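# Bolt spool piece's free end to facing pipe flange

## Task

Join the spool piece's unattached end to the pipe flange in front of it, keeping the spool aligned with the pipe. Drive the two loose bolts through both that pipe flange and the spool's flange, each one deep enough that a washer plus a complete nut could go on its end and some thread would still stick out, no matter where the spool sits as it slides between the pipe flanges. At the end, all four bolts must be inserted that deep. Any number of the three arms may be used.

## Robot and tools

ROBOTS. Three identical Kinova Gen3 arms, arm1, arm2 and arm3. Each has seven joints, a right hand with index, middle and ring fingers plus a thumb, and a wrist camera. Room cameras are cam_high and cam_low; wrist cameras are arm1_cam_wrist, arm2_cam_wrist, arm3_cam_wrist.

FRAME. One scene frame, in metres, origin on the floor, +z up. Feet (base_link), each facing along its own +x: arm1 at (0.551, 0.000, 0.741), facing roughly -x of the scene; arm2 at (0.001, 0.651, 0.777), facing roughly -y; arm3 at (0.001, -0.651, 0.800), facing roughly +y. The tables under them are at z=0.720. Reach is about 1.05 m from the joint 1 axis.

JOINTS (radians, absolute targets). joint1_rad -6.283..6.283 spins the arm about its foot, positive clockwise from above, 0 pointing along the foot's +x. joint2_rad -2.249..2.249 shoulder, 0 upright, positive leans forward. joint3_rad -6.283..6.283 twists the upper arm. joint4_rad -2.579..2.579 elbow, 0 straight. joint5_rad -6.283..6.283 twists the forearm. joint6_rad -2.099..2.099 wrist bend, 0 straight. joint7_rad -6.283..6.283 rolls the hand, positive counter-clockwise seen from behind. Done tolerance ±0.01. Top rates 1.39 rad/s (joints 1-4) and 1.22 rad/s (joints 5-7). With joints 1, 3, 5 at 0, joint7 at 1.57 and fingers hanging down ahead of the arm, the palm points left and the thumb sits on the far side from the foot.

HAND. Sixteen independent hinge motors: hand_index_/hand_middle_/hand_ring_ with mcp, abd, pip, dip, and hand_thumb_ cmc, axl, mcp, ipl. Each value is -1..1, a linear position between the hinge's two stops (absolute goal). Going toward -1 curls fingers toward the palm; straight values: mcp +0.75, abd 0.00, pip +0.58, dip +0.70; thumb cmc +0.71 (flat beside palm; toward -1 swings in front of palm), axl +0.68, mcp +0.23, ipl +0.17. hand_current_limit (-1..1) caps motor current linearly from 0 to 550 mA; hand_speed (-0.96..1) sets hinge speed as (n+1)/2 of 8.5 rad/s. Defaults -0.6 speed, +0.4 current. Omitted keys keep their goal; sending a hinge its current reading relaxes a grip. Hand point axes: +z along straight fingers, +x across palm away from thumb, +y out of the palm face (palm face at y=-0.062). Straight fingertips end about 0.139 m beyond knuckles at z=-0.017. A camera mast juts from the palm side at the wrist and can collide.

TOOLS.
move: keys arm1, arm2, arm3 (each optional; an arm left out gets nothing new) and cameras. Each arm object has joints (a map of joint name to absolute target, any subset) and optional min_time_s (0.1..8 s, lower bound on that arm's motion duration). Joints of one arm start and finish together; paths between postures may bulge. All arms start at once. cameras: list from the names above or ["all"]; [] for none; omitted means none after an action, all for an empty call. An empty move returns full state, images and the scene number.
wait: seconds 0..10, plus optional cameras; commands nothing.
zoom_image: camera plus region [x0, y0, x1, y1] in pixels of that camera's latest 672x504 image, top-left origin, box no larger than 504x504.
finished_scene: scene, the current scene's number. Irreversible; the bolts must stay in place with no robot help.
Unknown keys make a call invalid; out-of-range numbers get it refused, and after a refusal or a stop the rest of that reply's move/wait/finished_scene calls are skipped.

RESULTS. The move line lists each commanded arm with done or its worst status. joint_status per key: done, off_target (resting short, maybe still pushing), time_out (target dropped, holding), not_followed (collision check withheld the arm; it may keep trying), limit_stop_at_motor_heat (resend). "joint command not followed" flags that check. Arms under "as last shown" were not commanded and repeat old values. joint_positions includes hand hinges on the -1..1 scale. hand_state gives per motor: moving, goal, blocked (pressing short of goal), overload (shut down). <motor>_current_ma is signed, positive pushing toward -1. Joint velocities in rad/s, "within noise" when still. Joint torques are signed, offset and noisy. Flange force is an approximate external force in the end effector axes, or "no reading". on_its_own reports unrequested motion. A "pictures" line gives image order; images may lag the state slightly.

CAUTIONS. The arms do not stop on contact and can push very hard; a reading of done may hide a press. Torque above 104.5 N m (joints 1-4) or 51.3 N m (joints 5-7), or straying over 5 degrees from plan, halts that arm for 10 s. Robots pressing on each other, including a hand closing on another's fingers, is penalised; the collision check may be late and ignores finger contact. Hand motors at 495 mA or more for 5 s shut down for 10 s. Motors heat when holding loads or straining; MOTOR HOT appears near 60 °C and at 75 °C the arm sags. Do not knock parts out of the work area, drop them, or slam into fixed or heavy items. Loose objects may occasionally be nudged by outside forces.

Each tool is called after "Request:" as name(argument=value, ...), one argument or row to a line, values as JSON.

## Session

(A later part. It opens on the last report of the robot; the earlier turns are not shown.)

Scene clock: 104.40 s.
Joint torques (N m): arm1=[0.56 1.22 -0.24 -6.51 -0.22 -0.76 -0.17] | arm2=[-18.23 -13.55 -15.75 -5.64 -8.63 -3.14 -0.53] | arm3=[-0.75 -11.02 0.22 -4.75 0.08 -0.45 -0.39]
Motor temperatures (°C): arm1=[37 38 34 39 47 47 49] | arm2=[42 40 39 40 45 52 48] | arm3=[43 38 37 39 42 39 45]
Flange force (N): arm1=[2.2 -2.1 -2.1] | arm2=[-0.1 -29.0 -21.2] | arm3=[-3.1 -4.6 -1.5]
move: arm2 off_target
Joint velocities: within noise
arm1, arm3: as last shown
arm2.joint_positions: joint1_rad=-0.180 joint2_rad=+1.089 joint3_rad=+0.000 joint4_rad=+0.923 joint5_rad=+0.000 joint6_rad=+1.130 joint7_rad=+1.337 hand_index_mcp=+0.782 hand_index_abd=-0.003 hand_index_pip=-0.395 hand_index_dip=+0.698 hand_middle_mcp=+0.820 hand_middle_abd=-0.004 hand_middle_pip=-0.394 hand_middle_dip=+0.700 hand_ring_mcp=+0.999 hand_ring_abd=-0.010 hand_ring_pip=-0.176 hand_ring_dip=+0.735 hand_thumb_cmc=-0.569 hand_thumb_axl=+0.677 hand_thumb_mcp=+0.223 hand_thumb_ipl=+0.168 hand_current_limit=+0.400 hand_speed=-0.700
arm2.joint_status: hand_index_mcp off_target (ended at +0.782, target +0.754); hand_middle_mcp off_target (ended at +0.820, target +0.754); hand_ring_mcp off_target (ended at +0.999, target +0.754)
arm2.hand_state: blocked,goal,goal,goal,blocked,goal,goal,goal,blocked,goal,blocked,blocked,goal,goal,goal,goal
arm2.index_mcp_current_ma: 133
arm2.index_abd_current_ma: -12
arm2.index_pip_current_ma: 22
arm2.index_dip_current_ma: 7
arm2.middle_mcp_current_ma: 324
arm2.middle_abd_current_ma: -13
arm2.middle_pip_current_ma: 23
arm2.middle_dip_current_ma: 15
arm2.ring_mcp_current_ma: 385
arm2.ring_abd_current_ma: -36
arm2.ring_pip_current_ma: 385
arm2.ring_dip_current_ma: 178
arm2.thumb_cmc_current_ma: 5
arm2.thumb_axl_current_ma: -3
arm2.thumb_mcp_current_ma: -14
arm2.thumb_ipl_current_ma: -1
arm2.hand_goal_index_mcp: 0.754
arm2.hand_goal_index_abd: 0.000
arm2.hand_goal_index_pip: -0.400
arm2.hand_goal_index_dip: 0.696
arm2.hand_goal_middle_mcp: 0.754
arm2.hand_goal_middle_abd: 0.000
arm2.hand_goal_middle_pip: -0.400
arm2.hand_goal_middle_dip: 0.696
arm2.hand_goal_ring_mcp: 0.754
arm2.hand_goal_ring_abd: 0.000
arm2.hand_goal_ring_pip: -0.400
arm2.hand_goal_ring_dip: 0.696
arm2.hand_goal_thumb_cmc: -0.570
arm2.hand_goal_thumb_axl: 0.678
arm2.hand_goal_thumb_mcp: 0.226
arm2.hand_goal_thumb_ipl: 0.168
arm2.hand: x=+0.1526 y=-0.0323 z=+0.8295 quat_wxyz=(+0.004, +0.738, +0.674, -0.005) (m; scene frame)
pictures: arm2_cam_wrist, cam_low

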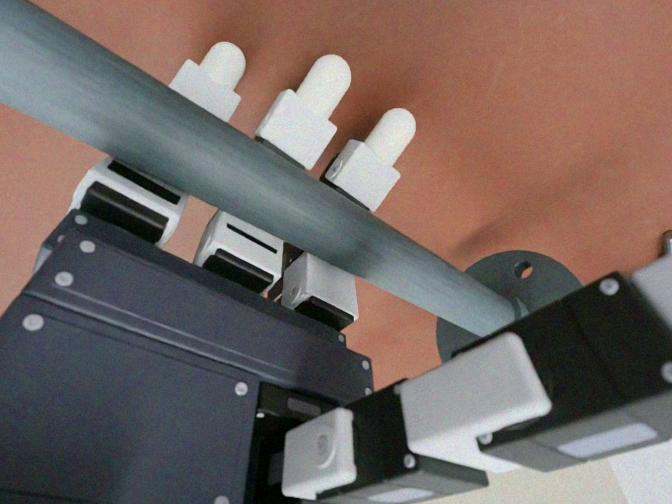

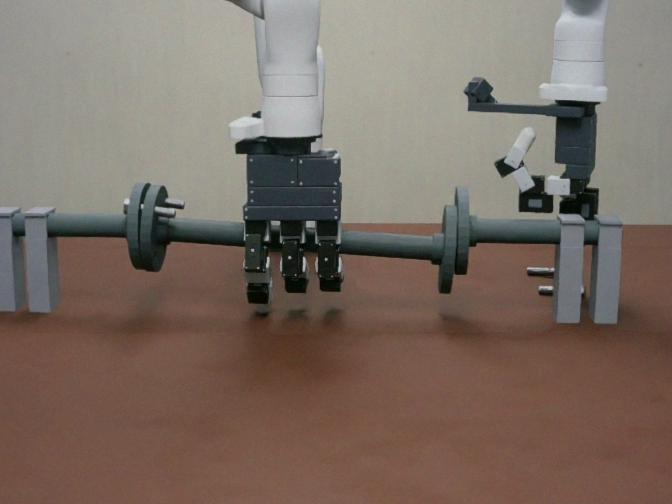

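Request:
move(
  arm2={"joints":{"hand_index_mcp":1.0,"hand_middle_mcp":1.0,"hand_ring_mcp":1.0,"joint2_rad":1.076,"joint4_rad":0.9137,"joint6_rad":1.1519},"min_time_s":1},
)

Request:
move(
  arm2={"joints":{"hand_index_pip":-0.4,"hand_middle_pip":-0.4,"hand_ring_pip":-0.4}},
  cameras=["arm2_cam_wrist","cam_low"],
)

Scene clock: 107.60 s.
Joint torques (N m): arm1=[0.51 1.26 -0.13 -6.62 -0.19 -0.78 -0.17] | arm2=[-0.09 -24.56 -0.42 -7.62 -0.2 0.17 0.14] | arm3=[-0.78 -11.02 0.18 -4.79 0.13 -0.5 -0.35]
Motor temperatures (°C): arm1=[37 38 34 39 47 47 49] | arm2=[42 40 39 40 45 52 48] | arm3=[43 38 37 39 42 39 45]
Flange force (N): arm1=[2.2 -1.6 -1.7] | arm2=[0.4 0.0 0.1] | arm3=[-3.1 -4.7 -1.6]
move: arm2 done
Joint velocities: within noise
arm1.joint_positions: joint1_rad=-0.397 joint2_rad=-0.403 joint3_rad=-0.161 joint4_rad=+1.313 joint5_rad=-0.014 joint6_rad=+2.068 joint7_rad=+1.960 hand_index_mcp=+0.753 hand_index_abd=+0.000 hand_index_pip=+0.577 hand_index_dip=+0.696 hand_middle_mcp=+0.753 hand_middle_abd=+0.000 hand_middle_pip=+0.577 hand_middle_dip=+0.696 hand_ring_mcp=+0.753 hand_ring_abd=+0.000 hand_ring_pip=+0.577 hand_ring_dip=+0.696 hand_thumb_cmc=+0.714 hand_thumb_axl=+0.677 hand_thumb_mcp=+0.224 hand_thumb_ipl=+0.168 hand_current_limit=+0.400 hand_speed=-0.600
arm1.joint_status: not commanded
arm1.hand_state: goal,goal,goal,goal,goal,goal,goal,goal,goal,goal,goal,goal,goal,goal,goal,goal
arm1.index_mcp_current_ma: 0
arm1.index_abd_current_ma: 0
arm1.index_pip_current_ma: 0
arm1.index_dip_current_ma: 0
arm1.middle_mcp_current_ma: 0
arm1.middle_abd_current_ma: 0
arm1.middle_pip_current_ma: 0
arm1.middle_dip_current_ma: 0
arm1.ring_mcp_current_ma: 0
arm1.ring_abd_current_ma: 0
arm1.ring_pip_current_ma: 0
arm1.ring_dip_current_ma: 0
arm1.thumb_cmc_current_ma: 0
arm1.thumb_axl_current_ma: 0
arm1.thumb_mcp_current_ma: -2
arm1.thumb_ipl_current_ma: 0
arm1.hand_goal_index_mcp: 0.754
arm1.hand_goal_index_abd: 0.000
arm1.hand_goal_index_pip: 0.576
arm1.hand_goal_index_dip: 0.696
arm1.hand_goal_middle_mcp: 0.754
arm1.hand_goal_middle_abd: 0.000
arm1.hand_goal_middle_pip: 0.576
arm1.hand_goal_middle_dip: 0.696
arm1.hand_goal_ring_mcp: 0.754
arm1.hand_goal_ring_abd: 0.000
arm1.hand_goal_ring_pip: 0.576
arm1.hand_goal_ring_dip: 0.696
arm1.hand_goal_thumb_cmc: 0.714
arm1.hand_goal_thumb_axl: 0.678
arm1.hand_goal_thumb_mcp: 0.226
arm1.hand_goal_thumb_ipl: 0.168
arm1.hand: x=+0.4890 y=-0.1242 z=+1.3033 quat_wxyz=(+0.014, -0.892, -0.445, +0.084) (m; scene frame)
arm2.joint_positions: joint1_rad=-0.180 joint2_rad=+1.076 joint3_rad=+0.000 joint4_rad=+0.914 joint5_rad=+0.000 joint6_rad=+1.152 joint7_rad=+1.337 hand_index_mcp=+0.995 hand_index_abd=-0.003 hand_index_pip=-0.395 hand_index_dip=+0.698 hand_middle_mcp=+0.995 hand_middle_abd=-0.004 hand_middle_pip=-0.395 hand_middle_dip=+0.700 hand_ring_mcp=+1.000 hand_ring_abd=-0.003 hand_ring_pip=-0.393 hand_ring_dip=+0.700 hand_thumb_cmc=-0.569 hand_thumb_axl=+0.677 hand_thumb_mcp=+0.223 hand_thumb_ipl=+0.168 hand_current_limit=+0.400 hand_speed=-0.700
arm2.joint_status: all done
arm2.hand_state: goal,goal,goal,goal,goal,goal,goal,goal,goal,goal,goal,goal,goal,goal,goal,goal
arm2.index_mcp_current_ma: -22
arm2.index_abd_current_ma: -12
arm2.index_pip_current_ma: 22
arm2.index_dip_current_ma: 7
arm2.middle_mcp_current_ma: -22
arm2.middle_abd_current_ma: -12
arm2.middle_pip_current_ma: 22
arm2.middle_dip_current_ma: 15
arm2.ring_mcp_current_ma: 0
arm2.ring_abd_current_ma: -11
arm2.ring_pip_current_ma: 30
arm2.ring_dip_current_ma: 16
arm2.thumb_cmc_current_ma: 5
arm2.thumb_axl_current_ma: -3
arm2.thumb_mcp_current_ma: -15
arm2.thumb_ipl_current_ma: -1
arm2.hand_goal_index_mcp: 1.000
arm2.hand_goal_index_abd: 0.000
arm2.hand_goal_index_pip: -0.400
arm2.hand_goal_index_dip: 0.696
arm2.hand_goal_middle_mcp: 1.000
arm2.hand_goal_middle_abd: 0.000
arm2.hand_goal_middle_pip: -0.400
arm2.hand_goal_middle_dip: 0.696
arm2.hand_goal_ring_mcp: 1.000
arm2.hand_goal_ring_abd: 0.000
arm2.hand_goal_ring_pip: -0.400
arm2.hand_goal_ring_dip: 0.696
arm2.hand_goal_thumb_cmc: -0.570
arm2.hand_goal_thumb_axl: 0.678
arm2.hand_goal_thumb_mcp: 0.226
arm2.hand_goal_thumb_ipl: 0.168
arm2.on_its_own: hand_ring_pip moved -0.217 to your old target -0.400
arm2.hand: x=+0.1526 y=-0.0324 z=+0.8407 quat_wxyz=(+0.004, +0.738, +0.674, -0.005) (m; scene frame)
arm3: as last shown
pictures: none

Scene clock: 107.90 s.
Joint torques (N m): arm1=[0.49 1.26 -0.18 -6.55 -0.19 -0.8 -0.15] | arm2=[-0.08 -24.54 -0.41 -7.62 -0.19 0.16 0.14] | arm3=[-0.78 -11.09 0.15 -4.81 0.11 -0.45 -0.38]
Motor temperatures (°C): arm1=[37 38 34 39 47 47 49] | arm2=[42 40 39 40 45 52 48] | arm3=[43 38 37 39 42 39 45]
Flange force (N): arm1=[2.2 -1.7 -2.1] | arm2=[0.4 0.0 0.0] | arm3=[-3.2 -4.7 -1.2]
move: arm2 done
Joint velocities: within noise
arm1, arm3: as last shown
arm2.joint_positions: joint1_rad=-0.180 joint2_rad=+1.076 joint3_rad=+0.000 joint4_rad=+0.914 joint5_rad=+0.000 joint6_rad=+1.152 joint7_rad=+1.337 hand_index_mcp=+0.995 hand_index_abd=-0.003 hand_index_pip=-0.395 hand_index_dip=+0.698 hand_middle_mcp=+0.995 hand_middle_abd=-0.004 hand_middle_pip=-0.395 hand_middle_dip=+0.700 hand_ring_mcp=+1.000 hand_ring_abd=-0.003 hand_ring_pip=-0.393 hand_ring_dip=+0.700 hand_thumb_cmc=-0.569 hand_thumb_axl=+0.677 hand_thumb_mcp=+0.223 hand_thumb_ipl=+0.168 hand_current_limit=+0.400 hand_speed=-0.700
arm2.joint_status: all done
arm2.hand_state: goal,goal,goal,goal,goal,goal,goal,goal,goal,goal,goal,goal,goal,goal,goal,goal
arm2.index_mcp_current_ma: -22
arm2.index_abd_current_ma: -12
arm2.index_pip_current_ma: 22
arm2.index_dip_current_ma: 7
arm2.middle_mcp_current_ma: -22
arm2.middle_abd_current_ma: -12
arm2.middle_pip_current_ma: 22
arm2.middle_dip_current_ma: 15
arm2.ring_mcp_current_ma: 0
arm2.ring_abd_current_ma: -11
arm2.ring_pip_current_ma: 30
arm2.ring_dip_current_ma: 16
arm2.thumb_cmc_current_ma: 5
arm2.thumb_axl_current_ma: -3
arm2.thumb_mcp_current_ma: -15
arm2.thumb_ipl_current_ma: -1
arm2.hand_goal_index_mcp: 1.000
arm2.hand_goal_index_abd: 0.000
arm2.hand_goal_index_pip: -0.400
arm2.hand_goal_index_dip: 0.696
arm2.hand_goal_middle_mcp: 1.000
arm2.hand_goal_middle_abd: 0.000
arm2.hand_goal_middle_pip: -0.400
arm2.hand_goal_middle_dip: 0.696
arm2.hand_goal_ring_mcp: 1.000
arm2.hand_goal_ring_abd: 0.000
arm2.hand_goal_ring_pip: -0.400
arm2.hand_goal_ring_dip: 0.696
arm2.hand_goal_thumb_cmc: -0.570
arm2.hand_goal_thumb_axl: 0.678
arm2.hand_goal_thumb_mcp: 0.226
arm2.hand_goal_thumb_ipl: 0.168
arm2.hand: x=+0.1526 y=-0.0324 z=+0.8407 quat_wxyz=(+0.004, +0.738, +0.674, -0.005) (m; scene frame)
pictures: arm2_cam_wrist, cam_low

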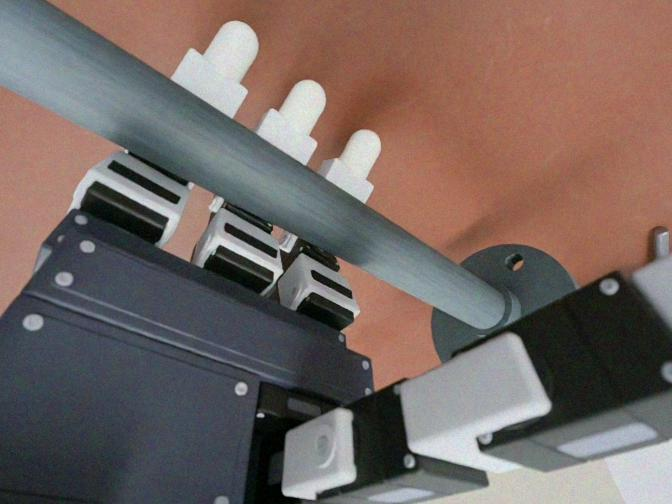

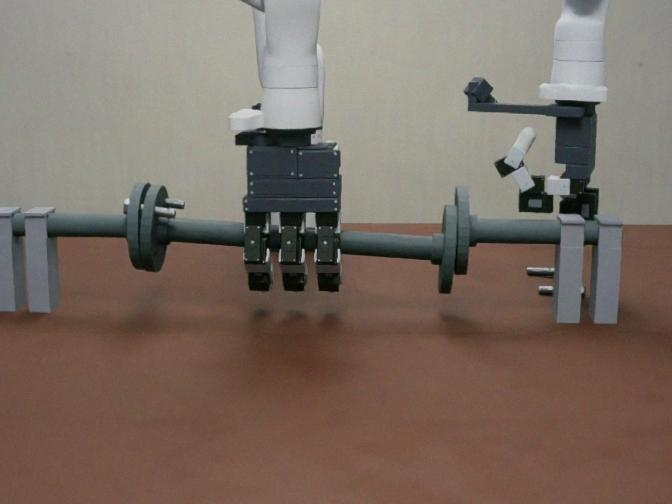

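Request:
move(
  arm2={"joints":{"joint2_rad":1.0857,"joint4_rad":0.9204,"joint6_rad":1.1355},"min_time_s":1},
)

Request:
move(
  arm2={"joints":{"hand_index_mcp":0.754,"hand_middle_mcp":0.754,"hand_ring_mcp":0.754}},
  cameras=["arm2_cam_wrist","cam_low"],
)

Scene clock: 110.00 s.
Joint torques (N m): arm1=[0.54 1.23 -0.14 -6.56 -0.2 -0.82 -0.14] | arm2=[-0.1 -24.56 -0.45 -7.58 -0.21 0.17 0.14] | arm3=[-0.8 -10.97 0.18 -4.73 0.08 -0.48 -0.36]
Motor temperatures (°C): arm1=[37 38 34 39 47 47 49] | arm2=[42 40 39 40 45 52 48] | arm3=[43 38 37 39 42 39 45]
Flange force (N): arm1=[2.1 -1.6 -2.2] | arm2=[0.6 -0.1 0.0] | arm3=[-3.2 -4.6 -1.7]
move: arm2 done
Joint velocities: within noise
arm1, arm3: as last shown
arm2.joint_positions: joint1_rad=-0.180 joint2_rad=+1.086 joint3_rad=+0.000 joint4_rad=+0.920 joint5_rad=+0.000 joint6_rad=+1.135 joint7_rad=+1.337 hand_index_mcp=+0.995 hand_index_abd=-0.003 hand_index_pip=-0.395 hand_index_dip=+0.698 hand_middle_mcp=+0.995 hand_middle_abd=-0.003 hand_middle_pip=-0.395 hand_middle_dip=+0.700 hand_ring_mcp=+1.000 hand_ring_abd=-0.003 hand_ring_pip=-0.393 hand_ring_dip=+0.700 hand_thumb_cmc=-0.569 hand_thumb_axl=+0.677 hand_thumb_mcp=+0.223 hand_thumb_ipl=+0.168 hand_current_limit=+0.400 hand_speed=-0.700
arm2.joint_status: all done
arm2.hand_state: goal,goal,goal,goal,goal,goal,goal,goal,goal,goal,goal,goal,goal,goal,goal,goal
arm2.index_mcp_current_ma: -22
arm2.index_abd_current_ma: -12
arm2.index_pip_current_ma: 22
arm2.index_dip_current_ma: 7
arm2.middle_mcp_current_ma: -22
arm2.middle_abd_current_ma: -12
arm2.middle_pip_current_ma: 22
arm2.middle_dip_current_ma: 15
arm2.ring_mcp_current_ma: 0
arm2.ring_abd_current_ma: -11
arm2.ring_pip_current_ma: 30
arm2.ring_dip_current_ma: 16
arm2.thumb_cmc_current_ma: 5
arm2.thumb_axl_current_ma: -3
arm2.thumb_mcp_current_ma: -15
arm2.thumb_ipl_current_ma: -1
arm2.hand_goal_index_mcp: 1.000
arm2.hand_goal_index_abd: 0.000
arm2.hand_goal_index_pip: -0.400
arm2.hand_goal_index_dip: 0.696
arm2.hand_goal_middle_mcp: 1.000
arm2.hand_goal_middle_abd: 0.000
arm2.hand_goal_middle_pip: -0.400
arm2.hand_goal_middle_dip: 0.696
arm2.hand_goal_ring_mcp: 1.000
arm2.hand_goal_ring_abd: 0.000
arm2.hand_goal_ring_pip: -0.400
arm2.hand_goal_ring_dip: 0.696
arm2.hand_goal_thumb_cmc: -0.570
arm2.hand_goal_thumb_axl: 0.678
arm2.hand_goal_thumb_mcp: 0.226
arm2.hand_goal_thumb_ipl: 0.168
arm2.hand: x=+0.1526 y=-0.0323 z=+0.8324 quat_wxyz=(+0.004, +0.738, +0.674, -0.005) (m; scene frame)
pictures: none

Scene clock: 110.67 s.
Joint torques (N m): arm1=[0.55 1.24 -0.14 -6.59 -0.24 -0.79 -0.18] | arm2=[-14.47 -27.63 -11.97 -10.74 -6.67 -1.68 -0.62] | arm3=[-0.72 -11.04 0.16 -4.74 0.12 -0.47 -0.42]
Motor temperatures (°C): arm1=[37 38 34 39 47 47 49] | arm2=[42 41 39 40 45 52 48] | arm3=[43 38 37 39 42 39 45]
Flange force (N): arm1=[2.2 -1.8 -1.9] | arm2=[-0.1 -23.4 2.4] | arm3=[-3.1 -4.5 -1.5]
move: arm2 off_target
Joint velocities: within noise
arm1, arm3: as last shown
arm2.joint_positions: joint1_rad=-0.179 joint2_rad=+1.086 joint3_rad=+0.000 joint4_rad=+0.921 joint5_rad=+0.000 joint6_rad=+1.135 joint7_rad=+1.337 hand_index_mcp=+0.780 hand_index_abd=-0.002 hand_index_pip=-0.395 hand_index_dip=+0.698 hand_middle_mcp=+0.800 hand_middle_abd=-0.003 hand_middle_pip=-0.395 hand_middle_dip=+0.700 hand_ring_mcp=+0.844 hand_ring_abd=-0.003 hand_ring_pip=-0.393 hand_ring_dip=+0.700 hand_thumb_cmc=-0.569 hand_thumb_axl=+0.677 hand_thumb_mcp=+0.223 hand_thumb_ipl=+0.168 hand_current_limit=+0.400 hand_speed=-0.700
arm2.joint_status: hand_index_mcp off_target (ended at +0.780, target +0.754); hand_middle_mcp off_target (ended at +0.800, target +0.754); hand_ring_mcp off_target (ended at +0.844, target +0.754)
arm2.hand_state: blocked,goal,goal,goal,blocked,goal,goal,goal,blocked,goal,goal,goal,goal,goal,goal,goal
arm2.index_mcp_current_ma: 123
arm2.index_abd_current_ma: -7
arm2.index_pip_current_ma: 21
arm2.index_dip_current_ma: 7
arm2.middle_mcp_current_ma: 225
arm2.middle_abd_current_ma: -12
arm2.middle_pip_current_ma: 22
arm2.middle_dip_current_ma: 15
arm2.ring_mcp_current_ma: 385
arm2.ring_abd_current_ma: -11
arm2.ring_pip_current_ma: 29
arm2.ring_dip_current_ma: 16
arm2.thumb_cmc_current_ma: 5
arm2.thumb_axl_current_ma: -3
arm2.thumb_mcp_current_ma: -15
arm2.thumb_ipl_current_ma: -1
arm2.hand_goal_index_mcp: 0.754
arm2.hand_goal_index_abd: 0.000
arm2.hand_goal_index_pip: -0.400
arm2.hand_goal_index_dip: 0.696
arm2.hand_goal_middle_mcp: 0.754
arm2.hand_goal_middle_abd: 0.000
arm2.hand_goal_middle_pip: -0.400
arm2.hand_goal_middle_dip: 0.696
arm2.hand_goal_ring_mcp: 0.754
arm2.hand_goal_ring_abd: 0.000
arm2.hand_goal_ring_pip: -0.400
arm2.hand_goal_ring_dip: 0.696
arm2.hand_goal_thumb_cmc: -0.570
arm2.hand_goal_thumb_axl: 0.678
arm2.hand_goal_thumb_mcp: 0.226
arm2.hand_goal_thumb_ipl: 0.168
arm2.hand: x=+0.1524 y=-0.0322 z=+0.8323 quat_wxyz=(+0.004, +0.738, +0.674, -0.005) (m; scene frame)
pictures: arm2_cam_wrist, cam_low

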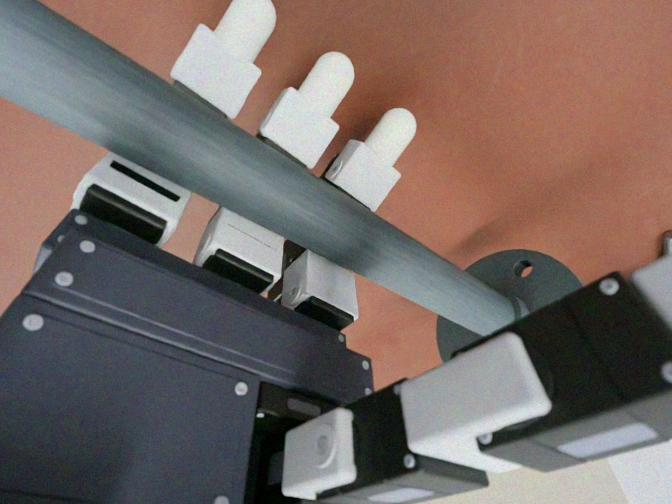

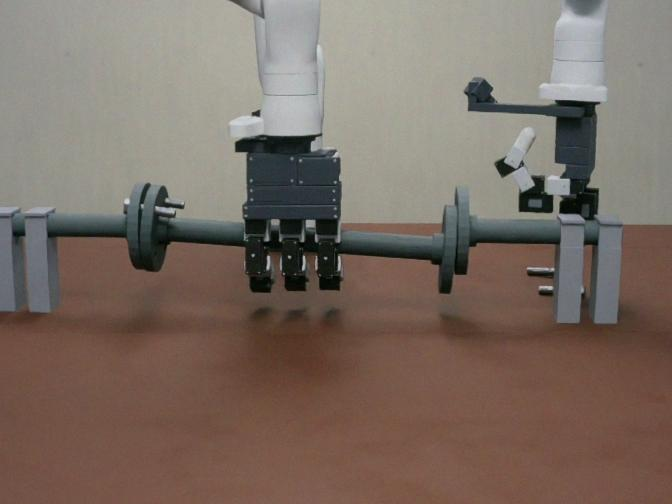

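Request:
move(
  arm2={"joints":{"hand_index_mcp":1.0,"hand_middle_mcp":1.0,"hand_ring_mcp":1.0}},
)

Request:
move(
  arm2={"joints":{"joint1_rad":-0.1646,"joint2_rad":1.0868,"joint4_rad":0.9183,"joint6_rad":1.1365,"joint7_rad":1.3738},"min_time_s":1},
)

Request:
move(
  arm2={"joints":{"hand_index_mcp":0.754,"hand_middle_mcp":0.754,"hand_ring_mcp":0.754}},
  cameras=["arm2_cam_wrist","cam_low"],
)

Scene clock: 114.37 s.
Joint torques (N m): arm1=[0.44 1.22 -0.07 -6.52 -0.22 -0.78 -0.15] | arm2=[-0.04 -24.6 -0.42 -7.55 -0.19 0.16 0.17] | arm3=[-0.73 -11.06 0.18 -4.75 0.11 -0.47 -0.43]
Motor temperatures (°C): arm1=[37 38 34 39 47 47 49] | arm2=[42 41 39 40 45 52 48] | arm3=[43 38 37 39 42 39 45]
Flange force (N): arm1=[1.9 -1.5 -2.2] | arm2=[0.3 0.1 0.1] | arm3=[-3.2 -4.5 -1.4]
move: arm2 done
Joint velocities: within noise
arm1: as last shown
arm2.joint_positions: joint1_rad=-0.180 joint2_rad=+1.086 joint3_rad=+0.000 joint4_rad=+0.920 joint5_rad=+0.000 joint6_rad=+1.135 joint7_rad=+1.337 hand_index_mcp=+0.995 hand_index_abd=-0.002 hand_index_pip=-0.395 hand_index_dip=+0.698 hand_middle_mcp=+0.995 hand_middle_abd=-0.003 hand_middle_pip=-0.395 hand_middle_dip=+0.700 hand_ring_mcp=+1.000 hand_ring_abd=-0.003 hand_ring_pip=-0.393 hand_ring_dip=+0.700 hand_thumb_cmc=-0.569 hand_thumb_axl=+0.677 hand_thumb_mcp=+0.223 hand_thumb_ipl=+0.168 hand_current_limit=+0.400 hand_speed=-0.700
arm2.joint_status: all done
arm2.hand_state: goal,goal,goal,goal,goal,goal,goal,goal,goal,goal,goal,goal,goal,goal,goal,goal
arm2.index_mcp_current_ma: -22
arm2.index_abd_current_ma: -7
arm2.index_pip_current_ma: 21
arm2.index_dip_current_ma: 7
arm2.middle_mcp_current_ma: -22
arm2.middle_abd_current_ma: -12
arm2.middle_pip_current_ma: 22
arm2.middle_dip_current_ma: 15
arm2.ring_mcp_current_ma: 1
arm2.ring_abd_current_ma: -11
arm2.ring_pip_current_ma: 29
arm2.ring_dip_current_ma: 16
arm2.thumb_cmc_current_ma: 5
arm2.thumb_axl_current_ma: -3
arm2.thumb_mcp_current_ma: -15
arm2.thumb_ipl_current_ma: -1
arm2.hand_goal_index_mcp: 1.000
arm2.hand_goal_index_abd: 0.000
arm2.hand_goal_index_pip: -0.400
arm2.hand_goal_index_dip: 0.696
arm2.hand_goal_middle_mcp: 1.000
arm2.hand_goal_middle_abd: 0.000
arm2.hand_goal_middle_pip: -0.400
arm2.hand_goal_middle_dip: 0.696
arm2.hand_goal_ring_mcp: 1.000
arm2.hand_goal_ring_abd: 0.000
arm2.hand_goal_ring_pip: -0.400
arm2.hand_goal_ring_dip: 0.696
arm2.hand_goal_thumb_cmc: -0.570
arm2.hand_goal_thumb_axl: 0.678
arm2.hand_goal_thumb_mcp: 0.226
arm2.hand_goal_thumb_ipl: 0.168
arm2.hand: x=+0.1526 y=-0.0323 z=+0.8324 quat_wxyz=(+0.004, +0.738, +0.674, -0.005) (m; scene frame)
arm3.joint_positions: joint1_rad=+0.481 joint2_rad=+0.447 joint3_rad=+0.000 joint4_rad=+2.291 joint5_rad=+0.000 joint6_rad=+0.403 joint7_rad=+0.139 hand_index_mcp=+0.755 hand_index_abd=-0.003 hand_index_pip=+0.578 hand_index_dip=+0.698 hand_middle_mcp=+0.753 hand_middle_abd=-0.004 hand_middle_pip=+0.577 hand_middle_dip=+0.696 hand_ring_mcp=-0.462 hand_ring_abd=-0.097 hand_ring_pip=-0.293 hand_ring_dip=-0.171 hand_thumb_cmc=+0.714 hand_thumb_axl=+0.677 hand_thumb_mcp=+0.224 hand_thumb_ipl=+0.168 hand_current_limit=+0.400 hand_speed=-0.600
arm3.joint_status: not commanded
arm3.hand_state: goal,goal,goal,goal,goal,goal,goal,goal,goal,goal,goal,goal,goal,goal,goal,goal
arm3.index_mcp_current_ma: 1
arm3.index_abd_current_ma: -3
arm3.index_pip_current_ma: 2
arm3.index_dip_current_ma: 2
arm3.middle_mcp_current_ma: -1
arm3.middle_abd_current_ma: -3
arm3.middle_pip_current_ma: 1
arm3.middle_dip_current_ma: 0
arm3.ring_mcp_current_ma: 38
arm3.ring_abd_current_ma: 2
arm3.ring_pip_current_ma: 6
arm3.ring_dip_current_ma: 3
arm3.thumb_cmc_current_ma: 0
arm3.thumb_axl_current_ma: -1
arm3.thumb_mcp_current_ma: -3
arm3.thumb_ipl_current_ma: 0
arm3.hand_goal_index_mcp: 0.754
arm3.hand_goal_index_abd: 0.000
arm3.hand_goal_index_pip: 0.576
arm3.hand_goal_index_dip: 0.696
arm3.hand_goal_middle_mcp: 0.754
arm3.hand_goal_middle_abd: 0.000
arm3.hand_goal_middle_pip: 0.576
arm3.hand_goal_middle_dip: 0.696
arm3.hand_goal_ring_mcp: -0.480
arm3.hand_goal_ring_abd: -0.100
arm3.hand_goal_ring_pip: -0.298
arm3.hand_goal_ring_dip: -0.174
arm3.hand_goal_thumb_cmc: 0.714
arm3.hand_goal_thumb_axl: 0.678
arm3.hand_goal_thumb_mcp: 0.226
arm3.hand_goal_thumb_ipl: 0.168
arm3.hand: x=+0.2134 y=-0.3187 z=+0.8755 quat_wxyz=(+0.005, +0.169, +0.986, +0.001) (m; scene frame)
pictures: none

Scene clock: 115.67 s.
Joint torques (N m): arm1=[0.55 1.16 -0.18 -6.57 -0.17 -0.74 -0.22] | arm2=[-0.1 -24.58 -0.42 -7.59 -0.19 0.16 0.14] | arm3=[-0.69 -11.03 0.2 -4.77 0.12 -0.44 -0.35]
Motor temperatures (°C): arm1=[37 38 34 39 47 47 49] | arm2=[42 41 39 40 45 52 48] | arm3=[43 38 37 39 42 39 45]
Flange force (N): arm1=[2.1 -2.0 -1.9] | arm2=[0.5 0.0 0.0] | arm3=[-2.8 -4.7 -1.4]
move: arm2 done
Joint velocities: within noise
arm1, arm3: as last shown
arm2.joint_positions: joint1_rad=-0.165 joint2_rad=+1.087 joint3_rad=+0.000 joint4_rad=+0.918 joint5_rad=+0.000 joint6_rad=+1.137 joint7_rad=+1.374 hand_index_mcp=+0.995 hand_index_abd=-0.002 hand_index_pip=-0.395 hand_index_dip=+0.698 hand_middle_mcp=+0.995 hand_middle_abd=-0.003 hand_middle_pip=-0.395 hand_middle_dip=+0.700 hand_ring_mcp=+1.000 hand_ring_abd=-0.003 hand_ring_pip=-0.393 hand_ring_dip=+0.700 hand_thumb_cmc=-0.569 hand_thumb_axl=+0.677 hand_thumb_mcp=+0.223 hand_thumb_ipl=+0.168 hand_current_limit=+0.400 hand_speed=-0.700
arm2.joint_status: all done
arm2.hand_state: goal,goal,goal,goal,goal,goal,goal,goal,goal,goal,goal,goal,goal,goal,goal,goal
arm2.index_mcp_current_ma: -22
arm2.index_abd_current_ma: -7
arm2.index_pip_current_ma: 21
arm2.index_dip_current_ma: 7
arm2.middle_mcp_current_ma: -22
arm2.middle_abd_current_ma: -12
arm2.middle_pip_current_ma: 22
arm2.middle_dip_current_ma: 15
arm2.ring_mcp_current_ma: 1
arm2.ring_abd_current_ma: -11
arm2.ring_pip_current_ma: 29
arm2.ring_dip_current_ma: 16
arm2.thumb_cmc_current_ma: 5
arm2.thumb_axl_current_ma: -3
arm2.thumb_mcp_current_ma: -15
arm2.thumb_ipl_current_ma: -1
arm2.hand_goal_index_mcp: 1.000
arm2.hand_goal_index_abd: 0.000
arm2.hand_goal_index_pip: -0.400
arm2.hand_goal_index_dip: 0.696
arm2.hand_goal_middle_mcp: 1.000
arm2.hand_goal_middle_abd: 0.000
arm2.hand_goal_middle_pip: -0.400
arm2.hand_goal_middle_dip: 0.696
arm2.hand_goal_ring_mcp: 1.000
arm2.hand_goal_ring_abd: 0.000
arm2.hand_goal_ring_pip: -0.400
arm2.hand_goal_ring_dip: 0.696
arm2.hand_goal_thumb_cmc: -0.570
arm2.hand_goal_thumb_axl: 0.678
arm2.hand_goal_thumb_mcp: 0.226
arm2.hand_goal_thumb_ipl: 0.168
arm2.hand: x=+0.1435 y=-0.0318 z=+0.8323 quat_wxyz=(+0.004, +0.731, +0.682, -0.005) (m; scene frame)
pictures: none

Scene clock: 116.37 s.
Joint torques (N m): arm1=[0.52 1.26 -0.11 -6.55 -0.2 -0.84 -0.15] | arm2=[-0.09 -24.61 -0.43 -7.61 -0.24 0.15 0.14] | arm3=[-0.8 -11.04 0.25 -4.76 0.12 -0.46 -0.39]
Motor temperatures (°C): arm1=[37 38 34 39 47 47 49] | arm2=[42 41 39 40 45 52 48] | arm3=[43 38 37 39 42 39 45]
Flange force (N): arm1=[2.1 -1.5 -2.2] | arm2=[0.5 0.0 0.1] | arm3=[-3.3 -4.6 -1.4]
move: arm2 done
Joint velocities: within noise
arm1, arm3: as last shown
arm2.joint_positions: joint1_rad=-0.165 joint2_rad=+1.087 joint3_rad=+0.000 joint4_rad=+0.918 joint5_rad=+0.000 joint6_rad=+1.137 joint7_rad=+1.374 hand_index_mcp=+0.758 hand_index_abd=-0.002 hand_index_pip=-0.395 hand_index_dip=+0.698 hand_middle_mcp=+0.758 hand_middle_abd=-0.003 hand_middle_pip=-0.395 hand_middle_dip=+0.700 hand_ring_mcp=+0.758 hand_ring_abd=-0.003 hand_ring_pip=-0.393 hand_ring_dip=+0.700 hand_thumb_cmc=-0.569 hand_thumb_axl=+0.677 hand_thumb_mcp=+0.223 hand_thumb_ipl=+0.168 hand_current_limit=+0.400 hand_speed=-0.700
arm2.joint_status: all done
arm2.hand_state: goal,goal,goal,goal,goal,goal,goal,goal,goal,goal,goal,goal,goal,goal,goal,goal
arm2.index_mcp_current_ma: 17
arm2.index_abd_current_ma: -7
arm2.index_pip_current_ma: 21
arm2.index_dip_current_ma: 7
arm2.middle_mcp_current_ma: 17
arm2.middle_abd_current_ma: -12
arm2.middle_pip_current_ma: 22
arm2.middle_dip_current_ma: 15
arm2.ring_mcp_current_ma: 18
arm2.ring_abd_current_ma: -11
arm2.ring_pip_current_ma: 29
arm2.ring_dip_current_ma: 16
arm2.thumb_cmc_current_ma: 5
arm2.thumb_axl_current_ma: -3
arm2.thumb_mcp_current_ma: -15
arm2.thumb_ipl_current_ma: -1
arm2.hand_goal_index_mcp: 0.754
arm2.hand_goal_index_abd: 0.000
arm2.hand_goal_index_pip: -0.400
arm2.hand_goal_index_dip: 0.696
arm2.hand_goal_middle_mcp: 0.754
arm2.hand_goal_middle_abd: 0.000
arm2.hand_goal_middle_pip: -0.400
arm2.hand_goal_middle_dip: 0.696
arm2.hand_goal_ring_mcp: 0.754
arm2.hand_goal_ring_abd: 0.000
arm2.hand_goal_ring_pip: -0.400
arm2.hand_goal_ring_dip: 0.696
arm2.hand_goal_thumb_cmc: -0.570
arm2.hand_goal_thumb_axl: 0.678
arm2.hand_goal_thumb_mcp: 0.226
arm2.hand_goal_thumb_ipl: 0.168
arm2.hand: x=+0.1434 y=-0.0318 z=+0.8323 quat_wxyz=(+0.004, +0.731, +0.682, -0.005) (m; scene frame)
pictures: arm2_cam_wrist, cam_low

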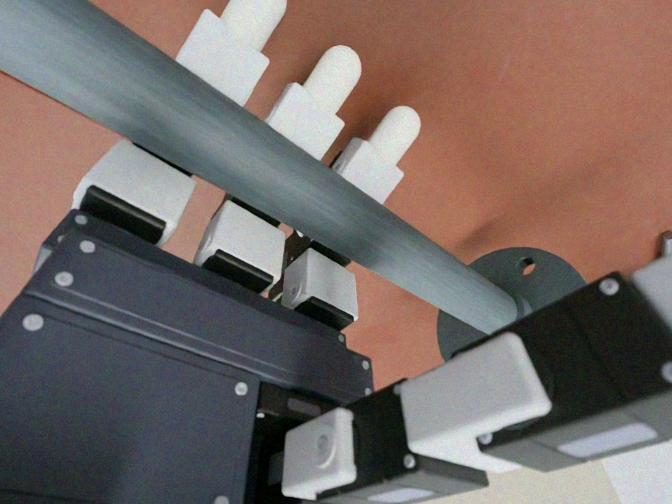

